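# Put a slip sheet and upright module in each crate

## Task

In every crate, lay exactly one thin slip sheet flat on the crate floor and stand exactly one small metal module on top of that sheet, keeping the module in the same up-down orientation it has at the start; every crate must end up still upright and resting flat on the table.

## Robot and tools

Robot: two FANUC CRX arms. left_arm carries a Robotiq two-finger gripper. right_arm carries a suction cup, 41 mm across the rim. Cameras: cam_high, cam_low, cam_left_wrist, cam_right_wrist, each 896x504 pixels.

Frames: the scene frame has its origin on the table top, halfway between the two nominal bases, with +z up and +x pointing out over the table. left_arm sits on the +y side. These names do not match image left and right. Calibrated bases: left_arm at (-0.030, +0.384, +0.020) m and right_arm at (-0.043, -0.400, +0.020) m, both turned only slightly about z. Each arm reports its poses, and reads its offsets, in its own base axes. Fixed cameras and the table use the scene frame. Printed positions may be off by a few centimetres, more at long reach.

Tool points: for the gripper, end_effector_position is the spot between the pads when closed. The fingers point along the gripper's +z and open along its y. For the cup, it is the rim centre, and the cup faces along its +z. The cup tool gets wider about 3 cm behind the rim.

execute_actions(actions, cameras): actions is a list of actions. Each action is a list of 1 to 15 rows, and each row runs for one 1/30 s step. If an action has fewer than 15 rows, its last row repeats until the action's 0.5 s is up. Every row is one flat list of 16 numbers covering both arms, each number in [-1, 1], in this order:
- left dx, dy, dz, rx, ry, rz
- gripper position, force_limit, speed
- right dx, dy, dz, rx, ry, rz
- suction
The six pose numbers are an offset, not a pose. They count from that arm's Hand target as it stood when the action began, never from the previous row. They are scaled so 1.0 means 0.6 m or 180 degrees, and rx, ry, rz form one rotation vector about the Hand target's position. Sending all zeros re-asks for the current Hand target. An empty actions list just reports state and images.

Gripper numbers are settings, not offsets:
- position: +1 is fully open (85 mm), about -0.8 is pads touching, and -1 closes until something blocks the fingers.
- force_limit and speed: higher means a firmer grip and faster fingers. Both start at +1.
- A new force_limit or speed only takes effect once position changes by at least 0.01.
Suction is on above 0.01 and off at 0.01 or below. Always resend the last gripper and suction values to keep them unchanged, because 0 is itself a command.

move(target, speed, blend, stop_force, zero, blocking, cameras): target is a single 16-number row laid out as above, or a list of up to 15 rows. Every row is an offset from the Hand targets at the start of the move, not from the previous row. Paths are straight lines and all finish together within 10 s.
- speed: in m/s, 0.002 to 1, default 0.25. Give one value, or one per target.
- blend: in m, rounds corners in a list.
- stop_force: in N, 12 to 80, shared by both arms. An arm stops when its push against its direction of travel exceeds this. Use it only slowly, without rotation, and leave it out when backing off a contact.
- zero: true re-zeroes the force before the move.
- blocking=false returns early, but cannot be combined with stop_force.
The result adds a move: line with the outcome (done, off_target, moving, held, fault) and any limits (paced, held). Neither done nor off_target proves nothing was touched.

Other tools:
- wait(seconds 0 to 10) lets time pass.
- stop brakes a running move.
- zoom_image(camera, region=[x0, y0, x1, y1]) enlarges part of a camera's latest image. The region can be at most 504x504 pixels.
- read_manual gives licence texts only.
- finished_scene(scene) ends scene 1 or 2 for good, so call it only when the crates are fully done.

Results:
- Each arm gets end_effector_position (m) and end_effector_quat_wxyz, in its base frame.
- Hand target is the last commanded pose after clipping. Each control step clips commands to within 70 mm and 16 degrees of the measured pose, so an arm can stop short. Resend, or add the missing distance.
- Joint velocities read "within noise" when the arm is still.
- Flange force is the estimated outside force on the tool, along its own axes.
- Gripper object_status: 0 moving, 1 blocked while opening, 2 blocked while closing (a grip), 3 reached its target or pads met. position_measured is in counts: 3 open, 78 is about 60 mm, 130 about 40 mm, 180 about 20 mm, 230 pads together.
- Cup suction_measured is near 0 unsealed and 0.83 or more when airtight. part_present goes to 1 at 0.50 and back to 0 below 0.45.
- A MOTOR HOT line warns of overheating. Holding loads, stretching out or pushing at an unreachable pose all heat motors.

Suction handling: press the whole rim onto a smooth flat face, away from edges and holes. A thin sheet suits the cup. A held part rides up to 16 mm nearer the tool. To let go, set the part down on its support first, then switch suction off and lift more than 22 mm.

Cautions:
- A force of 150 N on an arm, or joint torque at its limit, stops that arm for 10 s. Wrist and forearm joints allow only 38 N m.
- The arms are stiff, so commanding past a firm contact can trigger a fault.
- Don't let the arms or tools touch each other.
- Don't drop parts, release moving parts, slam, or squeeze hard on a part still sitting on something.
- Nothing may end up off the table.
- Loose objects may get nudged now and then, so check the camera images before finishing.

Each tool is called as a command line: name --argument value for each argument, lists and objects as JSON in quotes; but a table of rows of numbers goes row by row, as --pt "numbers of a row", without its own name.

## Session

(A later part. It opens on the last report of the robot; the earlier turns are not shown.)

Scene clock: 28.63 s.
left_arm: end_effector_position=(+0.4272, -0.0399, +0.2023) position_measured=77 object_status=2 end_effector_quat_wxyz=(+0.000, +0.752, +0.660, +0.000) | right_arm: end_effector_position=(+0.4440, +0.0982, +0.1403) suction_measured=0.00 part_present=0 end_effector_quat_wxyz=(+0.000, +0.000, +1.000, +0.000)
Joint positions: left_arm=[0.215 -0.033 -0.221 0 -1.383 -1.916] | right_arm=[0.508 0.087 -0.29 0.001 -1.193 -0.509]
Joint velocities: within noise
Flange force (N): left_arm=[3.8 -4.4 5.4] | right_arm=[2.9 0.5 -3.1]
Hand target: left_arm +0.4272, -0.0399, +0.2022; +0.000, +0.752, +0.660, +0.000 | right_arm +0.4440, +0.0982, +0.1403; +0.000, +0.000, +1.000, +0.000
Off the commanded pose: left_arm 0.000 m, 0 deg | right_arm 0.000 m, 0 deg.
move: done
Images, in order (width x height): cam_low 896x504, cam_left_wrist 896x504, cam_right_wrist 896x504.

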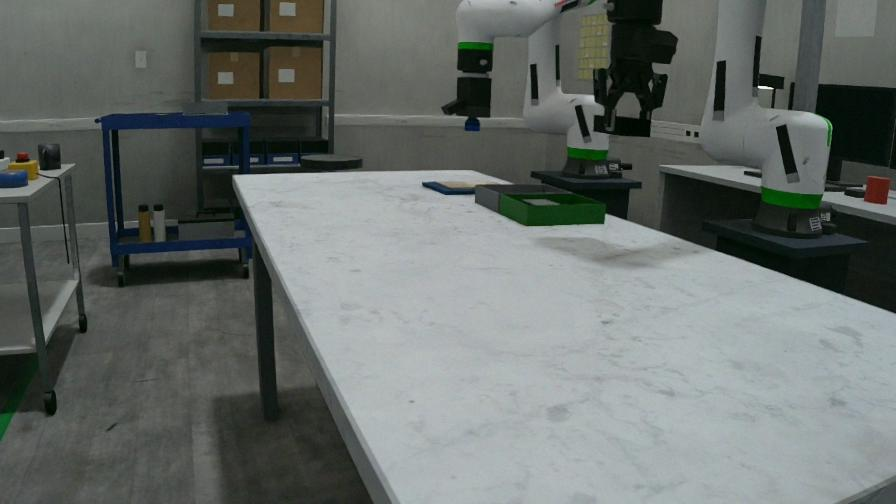

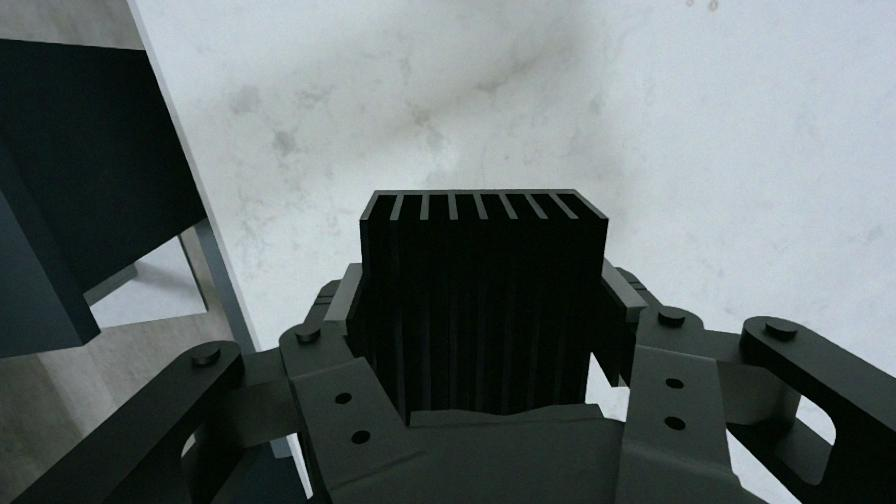

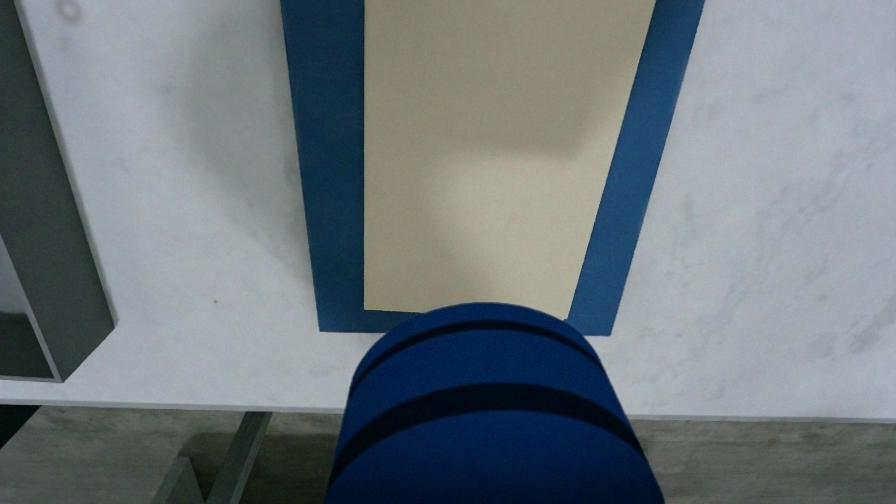

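move --target '[0,0,0,0,0,0,-1,-0.5,-1,-0.0167,-0.0135,-0.167,0,0,0,0]' --cameras '["cam_right_wrist","cam_low"]' --speed 0.15

Scene clock: 30.03 s.
left_arm: end_effector_position=(+0.4272, -0.0399, +0.2022) position_measured=77 object_status=2 end_effector_quat_wxyz=(+0.000, +0.752, +0.660, +0.000) | right_arm: end_effector_position=(+0.4340, +0.0901, +0.0401) suction_measured=0.00 part_present=0 end_effector_quat_wxyz=(+0.000, +0.000, +1.000, +0.000)
Joint positions: left_arm=[0.215 -0.033 -0.221 0 -1.383 -1.916] | right_arm=[0.503 0.186 -0.443 0.001 -0.941 -0.504]
Joint velocities: within noise
Flange force (N): left_arm=[4.2 -4.0 5.6] | right_arm=[1.7 0.8 -3.6]
Hand target: left_arm +0.4272, -0.0399, +0.2022; +0.000, +0.752, +0.660, +0.000 | right_arm +0.4340, +0.0901, +0.0401; +0.000, +0.000, +1.000, +0.000
Off the commanded pose: left_arm 0.000 m, 0 deg | right_arm 0.000 m, 0 deg.
move: done
Images, in order (width x height): cam_low 896x504, cam_right_wrist 896x504.

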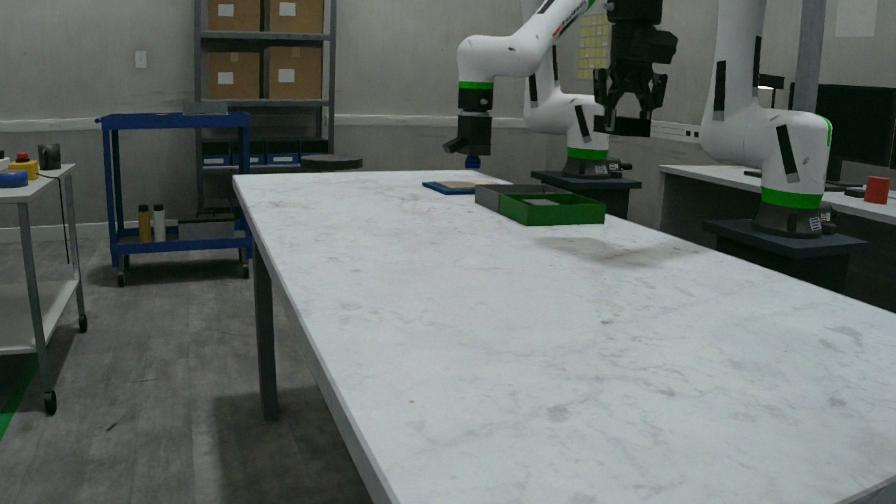

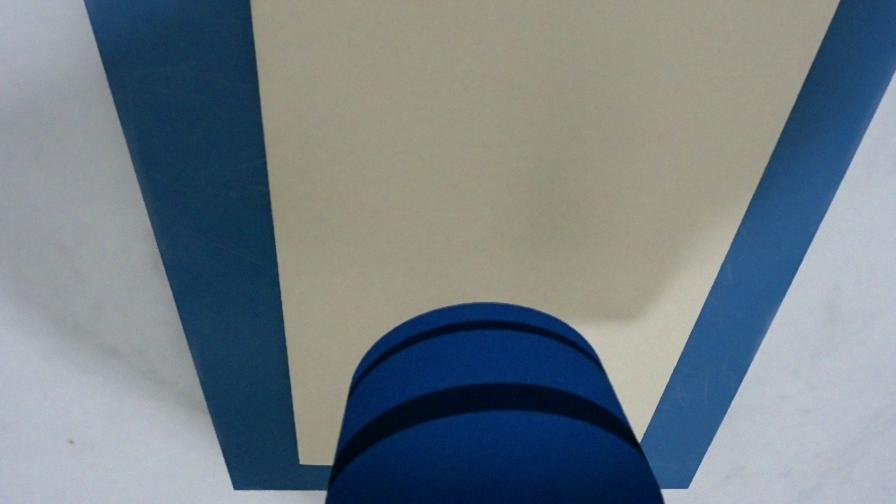

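move --target '[0,0,0,0,0,0,-1,-0.5,-1,0,0,-0.062,0,0,0,0]' --cameras '[]' --speed 0.08

move --target '[0,0,0,0,0,0,-1,-0.5,-1,0,0,-0.06,0,0,0,1]' --cameras '["cam_right_wrist"]' --speed 0.02 --stop_force 12

Scene clock: 31.20 s.
left_arm: end_effector_position=(+0.4272, -0.0399, +0.2022) position_measured=77 object_status=2 end_effector_quat_wxyz=(+0.000, +0.752, +0.660, +0.000) | right_arm: end_effector_position=(+0.4340, +0.0901, +0.0029) suction_measured=0.00 part_present=0 end_effector_quat_wxyz=(+0.000, +0.000, +1.000, +0.000)
Joint positions: left_arm=[0.215 -0.033 -0.221 0 -1.383 -1.916] | right_arm=[0.503 0.249 -0.474 0.001 -0.847 -0.504]
Joint velocities: within noise
Flange force (N): left_arm=[4.2 -4.3 5.6] | right_arm=[3.4 0.9 -4.3]
Hand target: left_arm +0.4272, -0.0399, +0.2022; +0.000, +0.752, +0.660, +0.000 | right_arm +0.4340, +0.0901, +0.0029; +0.000, +0.000, +1.000, +0.000
Off the commanded pose: left_arm 0.000 m, 0 deg | right_arm 0.000 m, 0 deg.
move: done
No camera images: "cameras" was empty.

Scene clock: 33.07 s.
left_arm: end_effector_position=(+0.4272, -0.0399, +0.2022) position_measured=77 object_status=2 end_effector_quat_wxyz=(+0.000, +0.752, +0.660, +0.000) | right_arm: end_effector_position=(+0.4341, +0.0901, -0.0229) suction_measured=0.93 part_present=1 end_effector_quat_wxyz=(+0.001, +0.000, +1.000, +0.000)
Joint positions: left_arm=[0.215 -0.033 -0.221 0 -1.383 -1.916] | right_arm=[0.503 0.298 -0.491 0.002 -0.782 -0.504]
Joint velocities: within noise
Flange force (N): left_arm=[4.1 -3.8 5.6] | right_arm=[10.0 0.8 -37.7]
Hand target: left_arm +0.4272, -0.0399, +0.2022; +0.000, +0.752, +0.660, +0.000 | right_arm +0.4341, +0.0901, -0.0229; +0.001, +0.000, +1.000, +0.000 (not the last commanded pose)
Off the commanded pose: left_arm 0.000 m, 0 deg | right_arm 0.010 m, 0 deg.
move: contact (right_arm)
Images, in order (width x height): cam_right_wrist 896x504.

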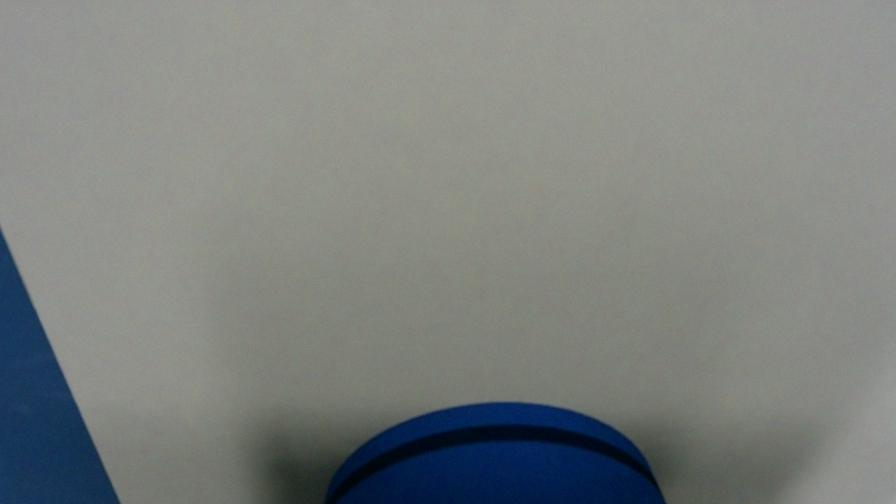

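move --target '[0,0,0,0,0,0,-1,-0.5,-1,0,0,0.22,0,0,0,1]' --speed 0.1

Scene clock: 34.80 s.
left_arm: end_effector_position=(+0.4272, -0.0399, +0.2022) position_measured=77 object_status=2 end_effector_quat_wxyz=(+0.000, +0.752, +0.660, +0.000) | right_arm: end_effector_position=(+0.4341, +0.0900, +0.1091) suction_measured=0.93 part_present=1 end_effector_quat_wxyz=(+0.001, +0.000, +1.000, +0.000)
Joint positions: left_arm=[0.215 -0.033 -0.221 0 -1.383 -1.916] | right_arm=[0.503 0.091 -0.365 0.001 -1.114 -0.504]
Joint velocities: within noise
Flange force (N): left_arm=[4.3 -4.4 5.4] | right_arm=[3.4 0.3 -2.5]
Hand target: left_arm +0.4272, -0.0399, +0.2022; +0.000, +0.752, +0.660, +0.000 | right_arm +0.4341, +0.0901, +0.1091; +0.001, +0.000, +1.000, +0.000
Off the commanded pose: left_arm 0.000 m, 0 deg | right_arm 0.000 m, 0 deg.
move: done

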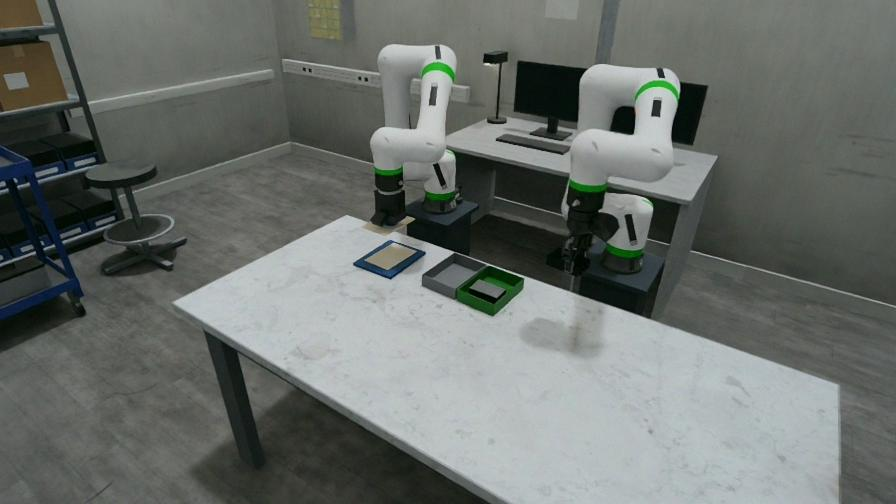

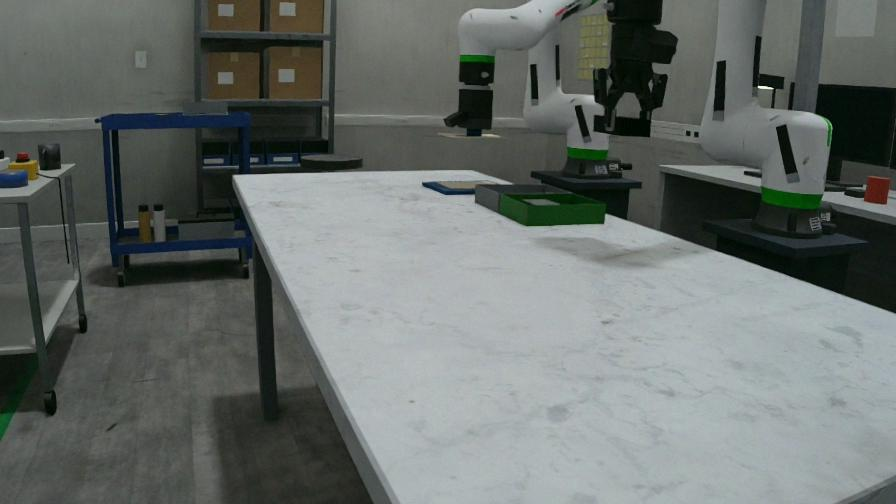

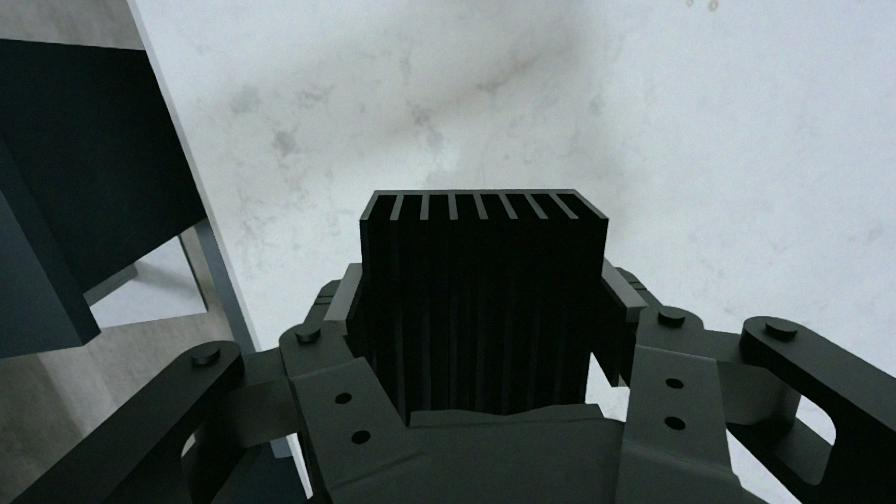

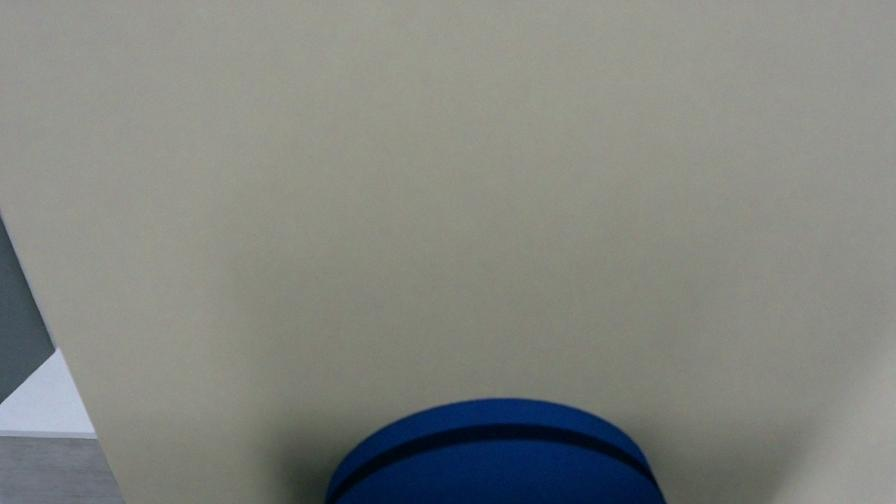

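move --target '[0,0,0,0,0,0,-1,-0.5,-1,-0.0033,0.4467,-0.0818,0,0,-0.008,1]' --speed 0.15

zoom_image --camera "cam_high" --region '[400, 200, 560, 330]'

zoom_image --camera "cam_low" --region '[440, 120, 640, 240]'

Scene clock: 39.70 s.
left_arm: end_effector_position=(+0.4272, -0.0399, +0.2022) position_measured=77 object_status=2 end_effector_quat_wxyz=(+0.000, +0.752, +0.660, +0.000) | right_arm: end_effector_position=(+0.4321, +0.3581, +0.0600) suction_measured=0.93 part_present=1 end_effector_quat_wxyz=(+0.001, +0.013, +1.000, +0.000)
Joint positions: left_arm=[0.215 -0.033 -0.221 0 -1.383 -1.916] | right_arm=[0.926 0.421 -0.075 0.001 -1.075 -0.952]
Joint velocities: within noise
Flange force (N): left_arm=[4.0 -4.0 5.5] | right_arm=[4.1 -1.9 -3.0]
Hand target: left_arm +0.4272, -0.0399, +0.2022; +0.000, +0.752, +0.660, +0.000 | right_arm +0.4321, +0.3581, +0.0600; +0.001, +0.013, +1.000, +0.000
Off the commanded pose: left_arm 0.000 m, 0 deg | right_arm 0.000 m, 0 deg.
move: done

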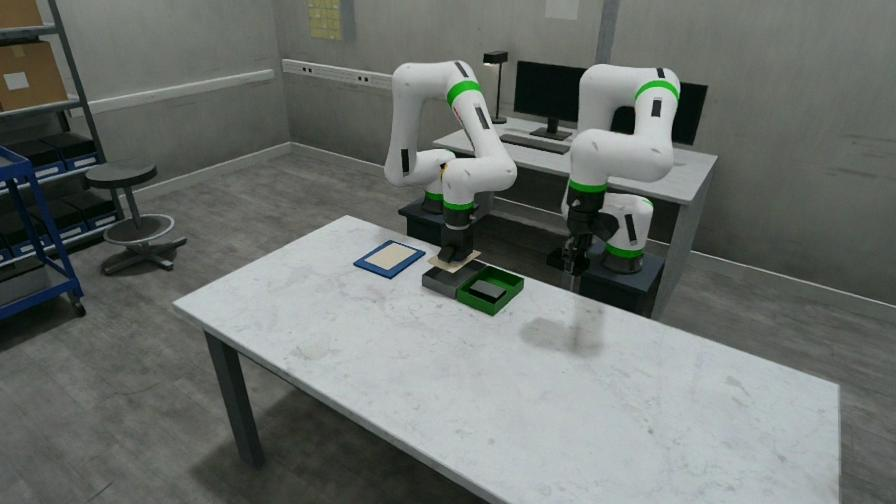

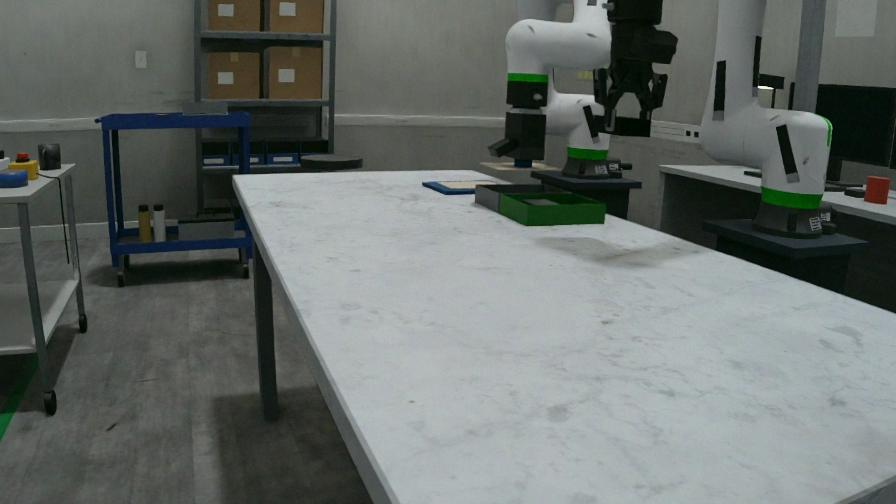

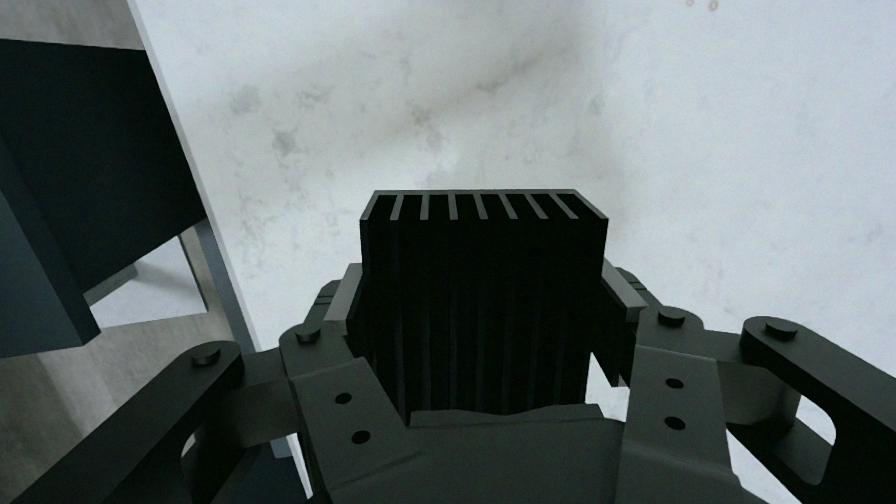

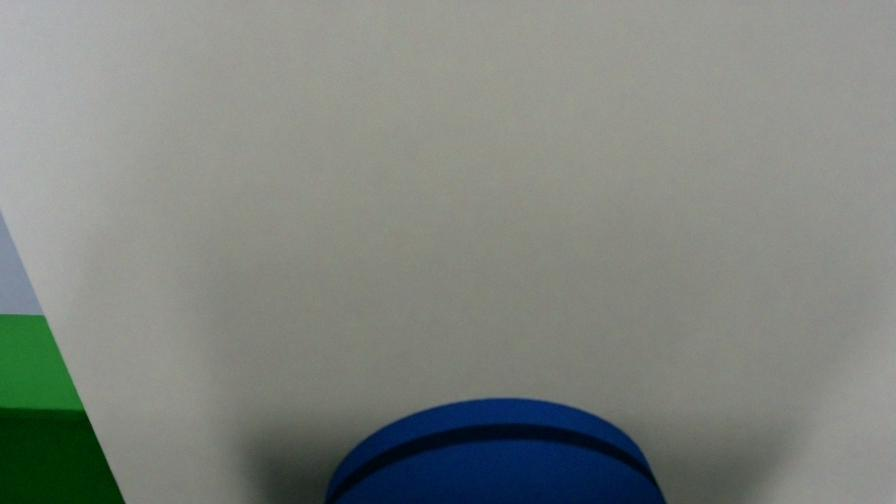

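Scaled by 3.150 from the camera's 896x504 image, which has a finer 1280x720 frame.

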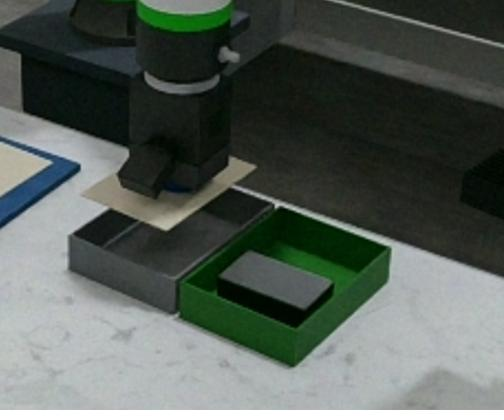

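Scaled by 2.520 from the camera's 896x504 image, which has a finer 1280x720 frame.

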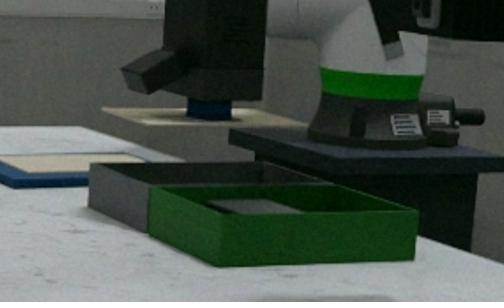

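move --target '[0,0,0,0,0,0,-1,-0.5,-1,0,0,-0.05,0,0,0,1]' --speed 0.1

zoom_image --camera "cam_high" --region '[400, 220, 540, 330]'

zoom_image --camera "cam_low" --region '[440, 120, 640, 240]'

Scene clock: 40.70 s.
left_arm: end_effector_position=(+0.4272, -0.0399, +0.2022) position_measured=77 object_status=2 end_effector_quat_wxyz=(+0.000, +0.752, +0.660, +0.000) | right_arm: end_effector_position=(+0.4321, +0.3581, +0.0301) suction_measured=0.93 part_present=1 end_effector_quat_wxyz=(+0.001, +0.013, +1.000, +0.000)
Joint positions: left_arm=[0.215 -0.033 -0.221 0 -1.383 -1.916] | right_arm=[0.926 0.458 -0.101 0.001 -1.012 -0.952]
Joint velocities: within noise
Flange force (N): left_arm=[4.2 -4.0 5.7] | right_arm=[3.7 -2.2 -4.0]
Hand target: left_arm +0.4272, -0.0399, +0.2022; +0.000, +0.752, +0.660, +0.000 | right_arm +0.4321, +0.3581, +0.0300; +0.001, +0.013, +1.000, +0.000
Off the commanded pose: left_arm 0.000 m, 0 deg | right_arm 0.000 m, 0 deg.
move: done

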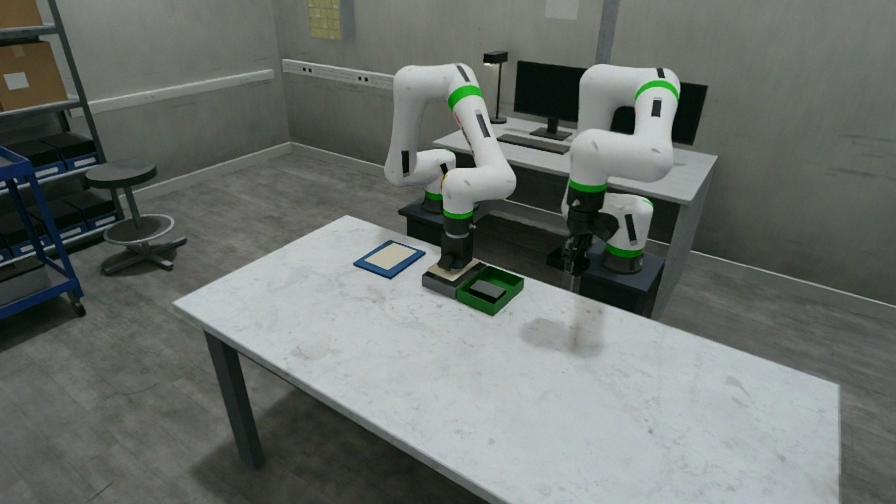

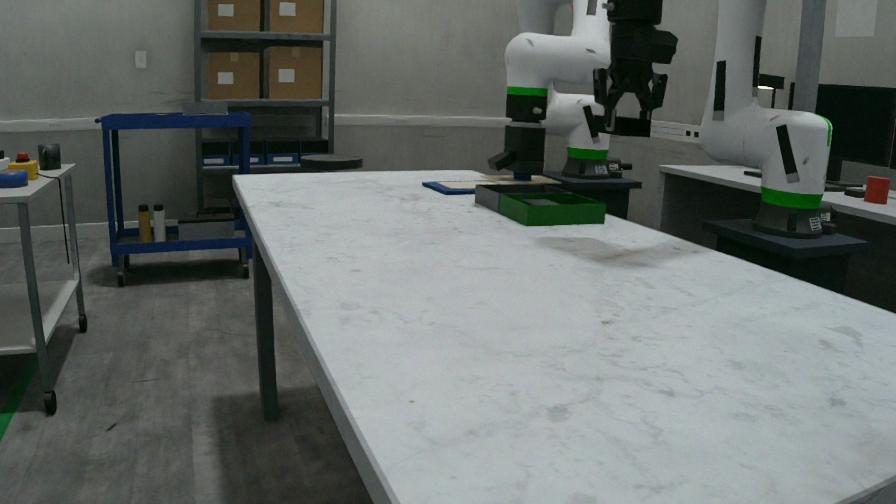

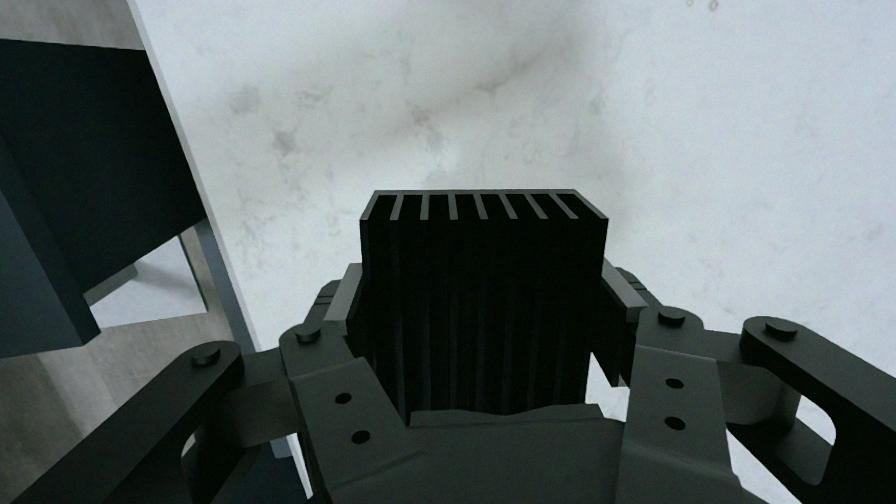

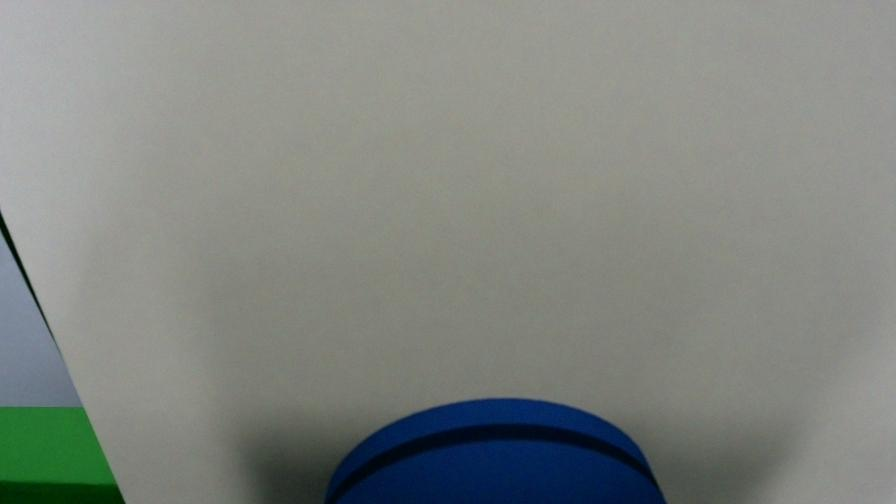

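Scaled by 3.600 from the camera's 896x504 image, which has a finer 1280x720 frame.

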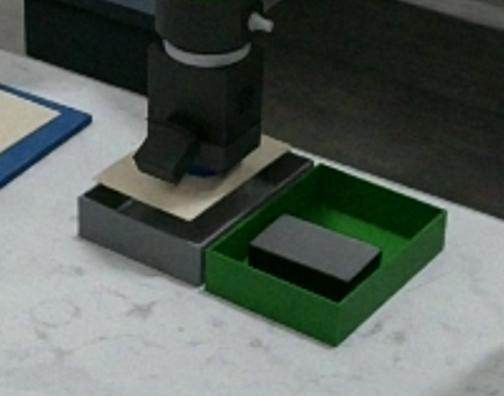

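Scaled by 2.520 from the camera's 896x504 image, which has a finer 1280x720 frame.

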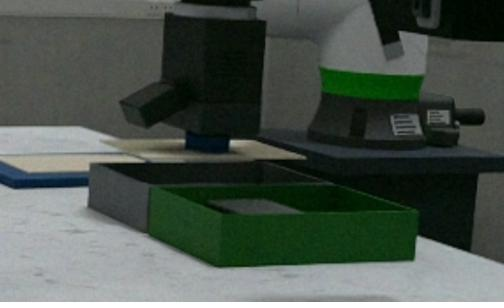

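move --target '[0,0,0,0,0,0,-1,-0.5,-1,0.003,0.004,-0.02,0,0,0,1]' --speed 0.1 --cameras '["cam_high","cam_low","cam_right_wrist"]'

zoom_image --camera "cam_high" --region '[410, 230, 530, 320]'

zoom_image --camera "cam_low" --region '[440, 150, 620, 240]'

Scene clock: 42.50 s.
left_arm: end_effector_position=(+0.4272, -0.0399, +0.2022) position_measured=77 object_status=2 end_effector_quat_wxyz=(+0.000, +0.752, +0.660, +0.000) | right_arm: end_effector_position=(+0.4339, +0.3605, +0.0180) suction_measured=0.93 part_present=1 end_effector_quat_wxyz=(+0.001, +0.013, +1.000, +0.000)
Joint positions: left_arm=[0.215 -0.033 -0.221 0 -1.383 -1.916] | right_arm=[0.926 0.48 -0.101 0.002 -0.99 -0.952]
Joint velocities: within noise
Flange force (N): left_arm=[4.1 -3.6 5.6] | right_arm=[3.3 -1.8 -3.8]
Hand target: left_arm +0.4272, -0.0399, +0.2022; +0.000, +0.752, +0.660, +0.000 | right_arm +0.4339, +0.3605, +0.0180; +0.001, +0.013, +1.000, +0.000
Off the commanded pose: left_arm 0.000 m, 0 deg | right_arm 0.000 m, 0 deg.
move: done
Images, in order (width x height): cam_high 896x504, cam_low 896x504, cam_right_wrist 896x504.

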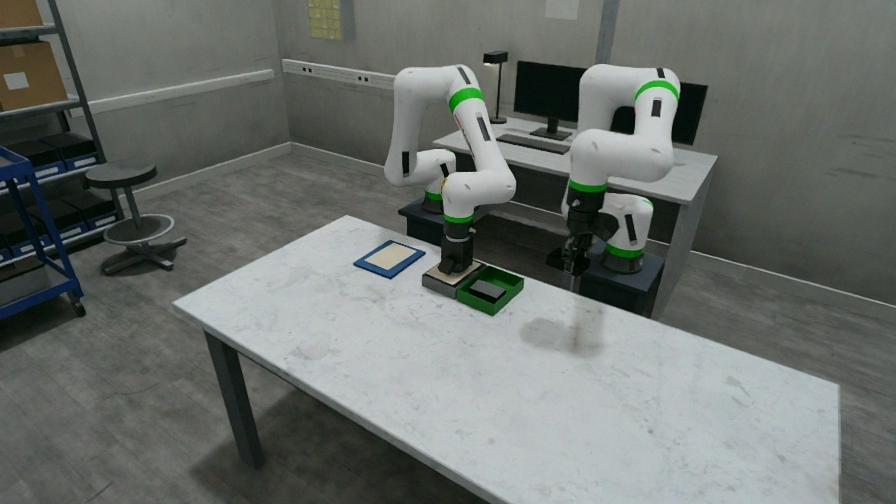

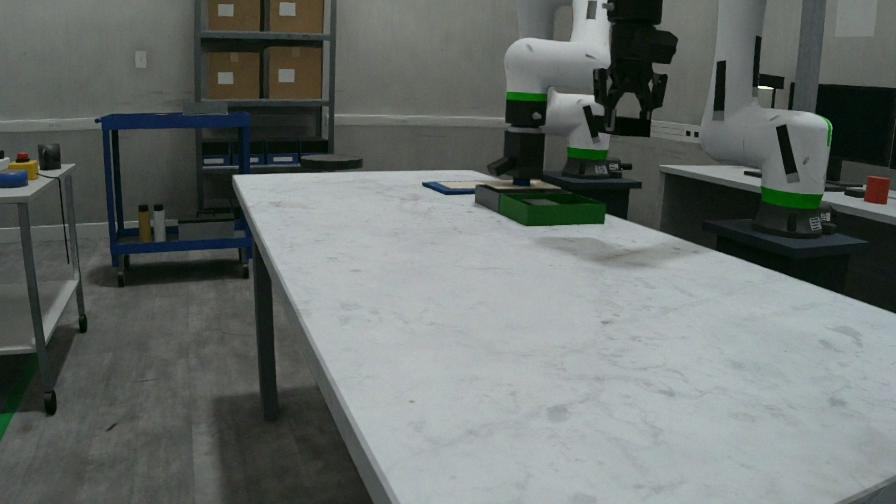

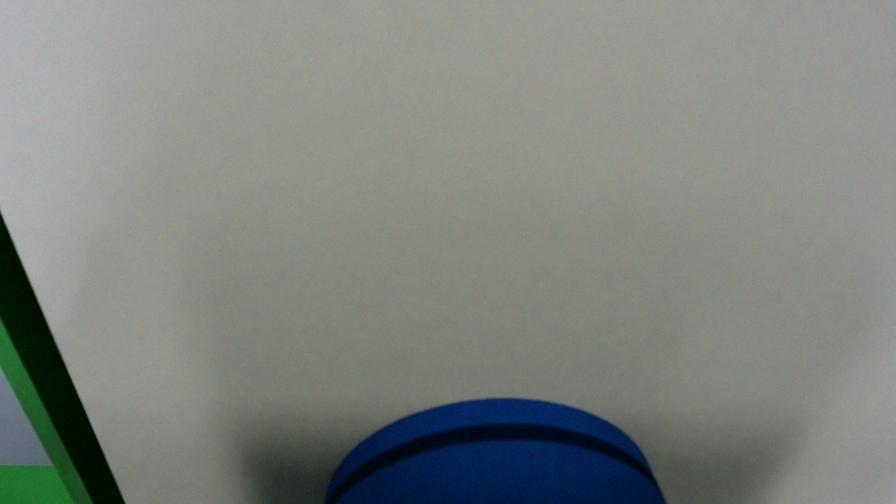

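Scaled by 4.200 from the camera's 896x504 image, which has a finer 1280x720 frame.

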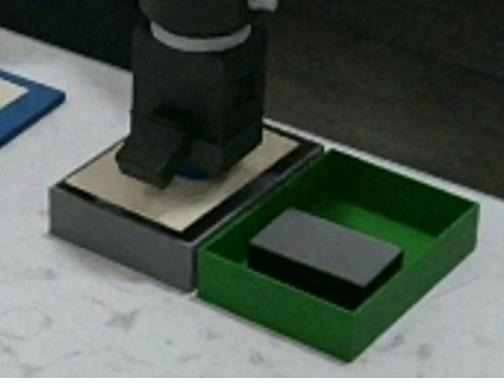

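Scaled by 2.800 from the camera's 896x504 image, which has a finer 1280x720 frame.

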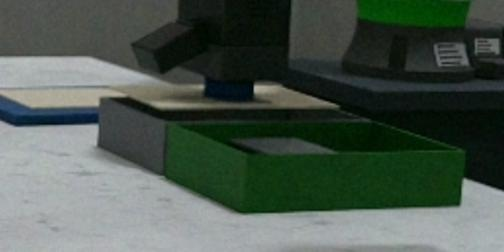

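move --target '[0,0,0,0,0,0,-1,-0.5,-1,0,0.007,-0.007,0,0,0,1]' --speed 0.1 --cameras '["cam_high","cam_low","cam_right_wrist"]'

zoom_image --camera "cam_high" --region '[410, 240, 500, 310]'

zoom_image --camera "cam_low" --region '[460, 170, 580, 230]'

zoom_image --camera "cam_right_wrist" --region '[0, 200, 200, 504]'

Scene clock: 44.33 s.
left_arm: end_effector_position=(+0.4272, -0.0399, +0.2022) position_measured=77 object_status=2 end_effector_quat_wxyz=(+0.000, +0.752, +0.660, +0.000) | right_arm: end_effector_position=(+0.4339, +0.3647, +0.0138) suction_measured=0.93 part_present=1 end_effector_quat_wxyz=(+0.001, +0.013, +1.000, +0.000)
Joint positions: left_arm=[0.215 -0.033 -0.221 0 -1.383 -1.916] | right_arm=[0.931 0.491 -0.095 0.002 -0.985 -0.957]
Joint velocities: within noise
Flange force (N): left_arm=[3.8 -3.6 5.9] | right_arm=[3.4 -2.0 -4.1]
Hand target: left_arm +0.4272, -0.0399, +0.2022; +0.000, +0.752, +0.660, +0.000 | right_arm +0.4339, +0.3647, +0.0138; +0.001, +0.013, +1.000, +0.000
Off the commanded pose: left_arm 0.000 m, 0 deg | right_arm 0.000 m, 0 deg.
move: done
Images, in order (width x height): cam_high 896x504, cam_low 896x504, cam_right_wrist 896x504.

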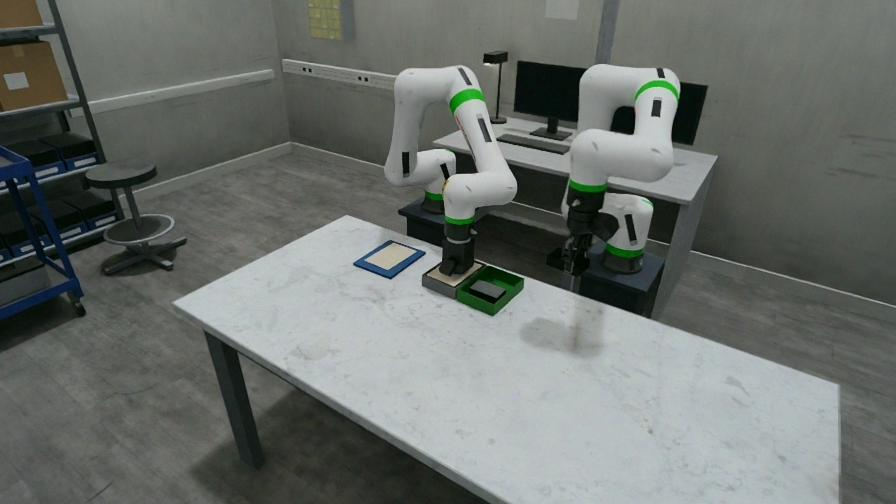

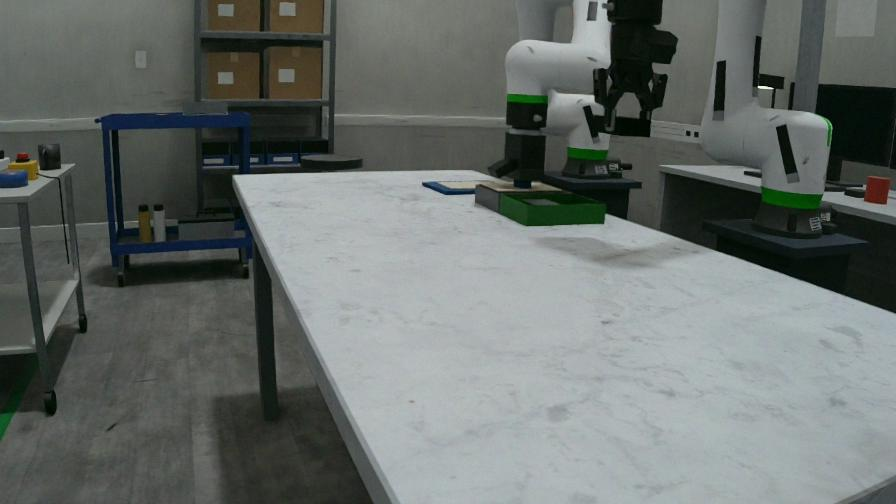

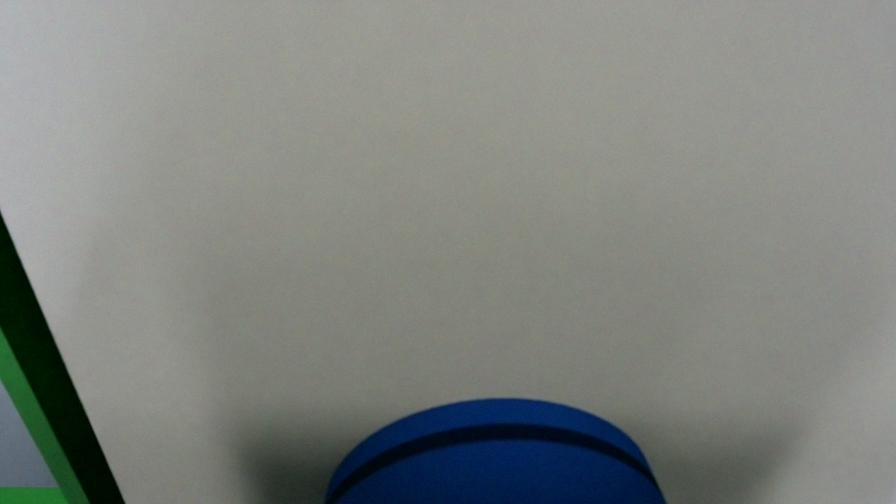

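Scaled by 5.600 from the camera's 896x504 image, which has a finer 1280x720 frame.

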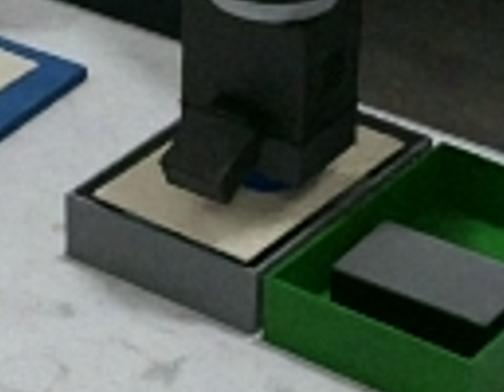

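Scaled by 4.200 from the camera's 896x504 image, which has a finer 1280x720 frame.

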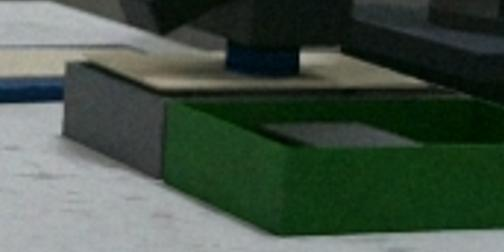

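Scaled by 1.658 from the camera's 896x504 image, which has a finer 1280x720 frame.

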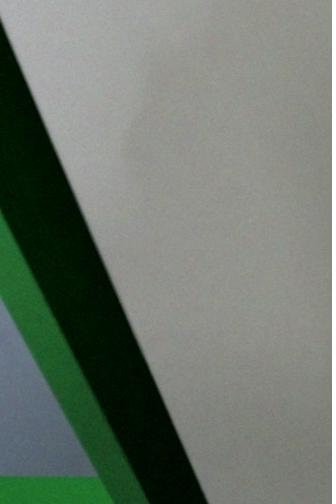

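zoom_image --camera "cam_high" --region '[416, 254, 496, 304]'

Scaled by 6.300 from the camera's 896x504 image, which has a finer 1280x720 frame.

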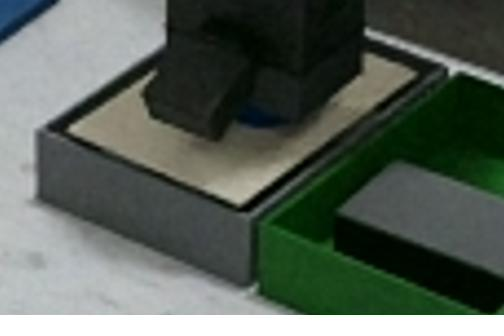

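move --target '[0,0,0,0,0,0,-1,-0.5,-1,-0.005,-0.0035,-0.006,0,0,0,1]' --speed 0.05 --cameras '["cam_high","cam_low","cam_right_wrist"]'

zoom_image --camera "cam_high" --region '[416, 254, 496, 304]'

zoom_image --camera "cam_low" --region '[460, 170, 580, 230]'

Scene clock: 47.43 s.
left_arm: end_effector_position=(+0.4272, -0.0399, +0.2022) position_measured=77 object_status=2 end_effector_quat_wxyz=(+0.000, +0.752, +0.660, +0.000) | right_arm: end_effector_position=(+0.4309, +0.3626, +0.0102) suction_measured=0.93 part_present=1 end_effector_quat_wxyz=(+0.001, +0.013, +1.000, +0.000)
Joint positions: left_arm=[0.215 -0.033 -0.221 0 -1.383 -1.916] | right_arm=[0.933 0.488 -0.11 0.002 -0.973 -0.959]
Joint velocities: within noise
Flange force (N): left_arm=[3.8 -4.3 5.5] | right_arm=[3.4 -1.6 -4.0]
Hand target: left_arm +0.4272, -0.0399, +0.2022; +0.000, +0.752, +0.660, +0.000 | right_arm +0.4309, +0.3626, +0.0102; +0.001, +0.013, +1.000, +0.000
Off the commanded pose: left_arm 0.000 m, 0 deg | right_arm 0.000 m, 0 deg.
move: done
Images, in order (width x height): cam_high 896x504, cam_low 896x504, cam_right_wrist 896x504.

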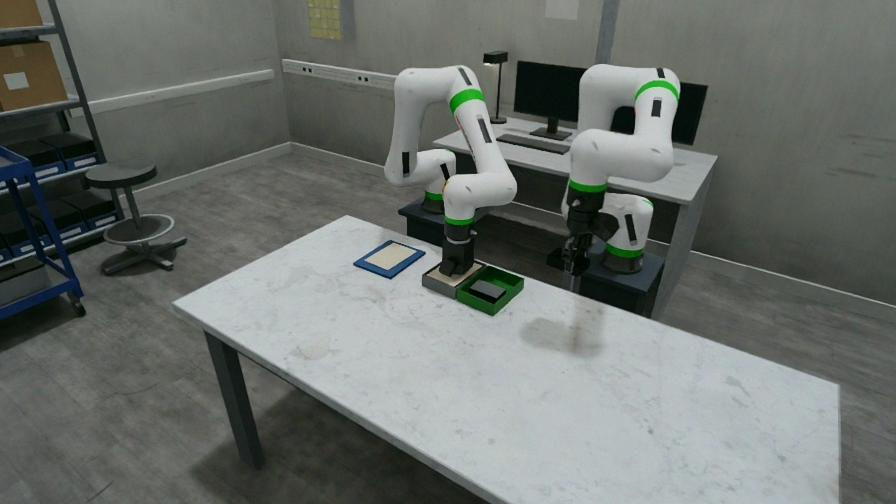

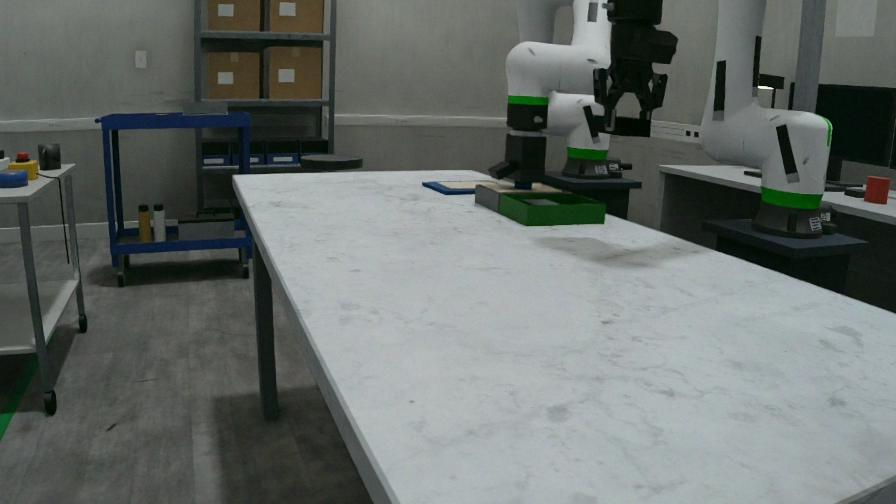

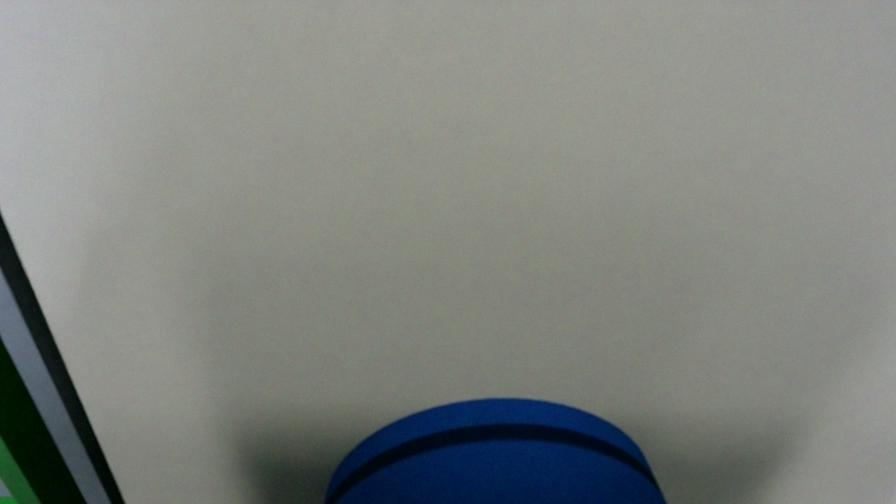

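Scaled by 6.300 from the camera's 896x504 image, which has a finer 1280x720 frame.

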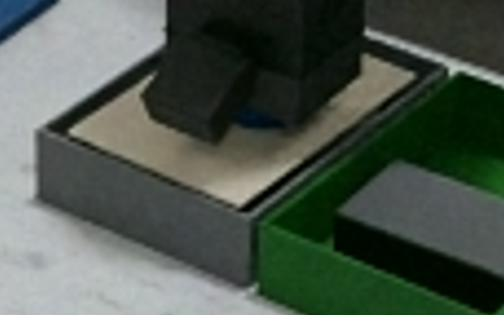

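Scaled by 4.200 from the camera's 896x504 image, which has a finer 1280x720 frame.

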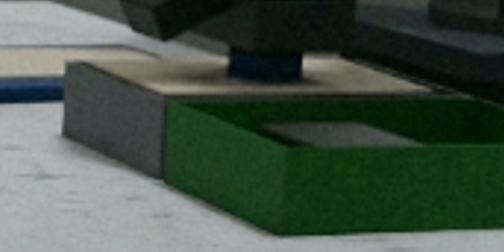

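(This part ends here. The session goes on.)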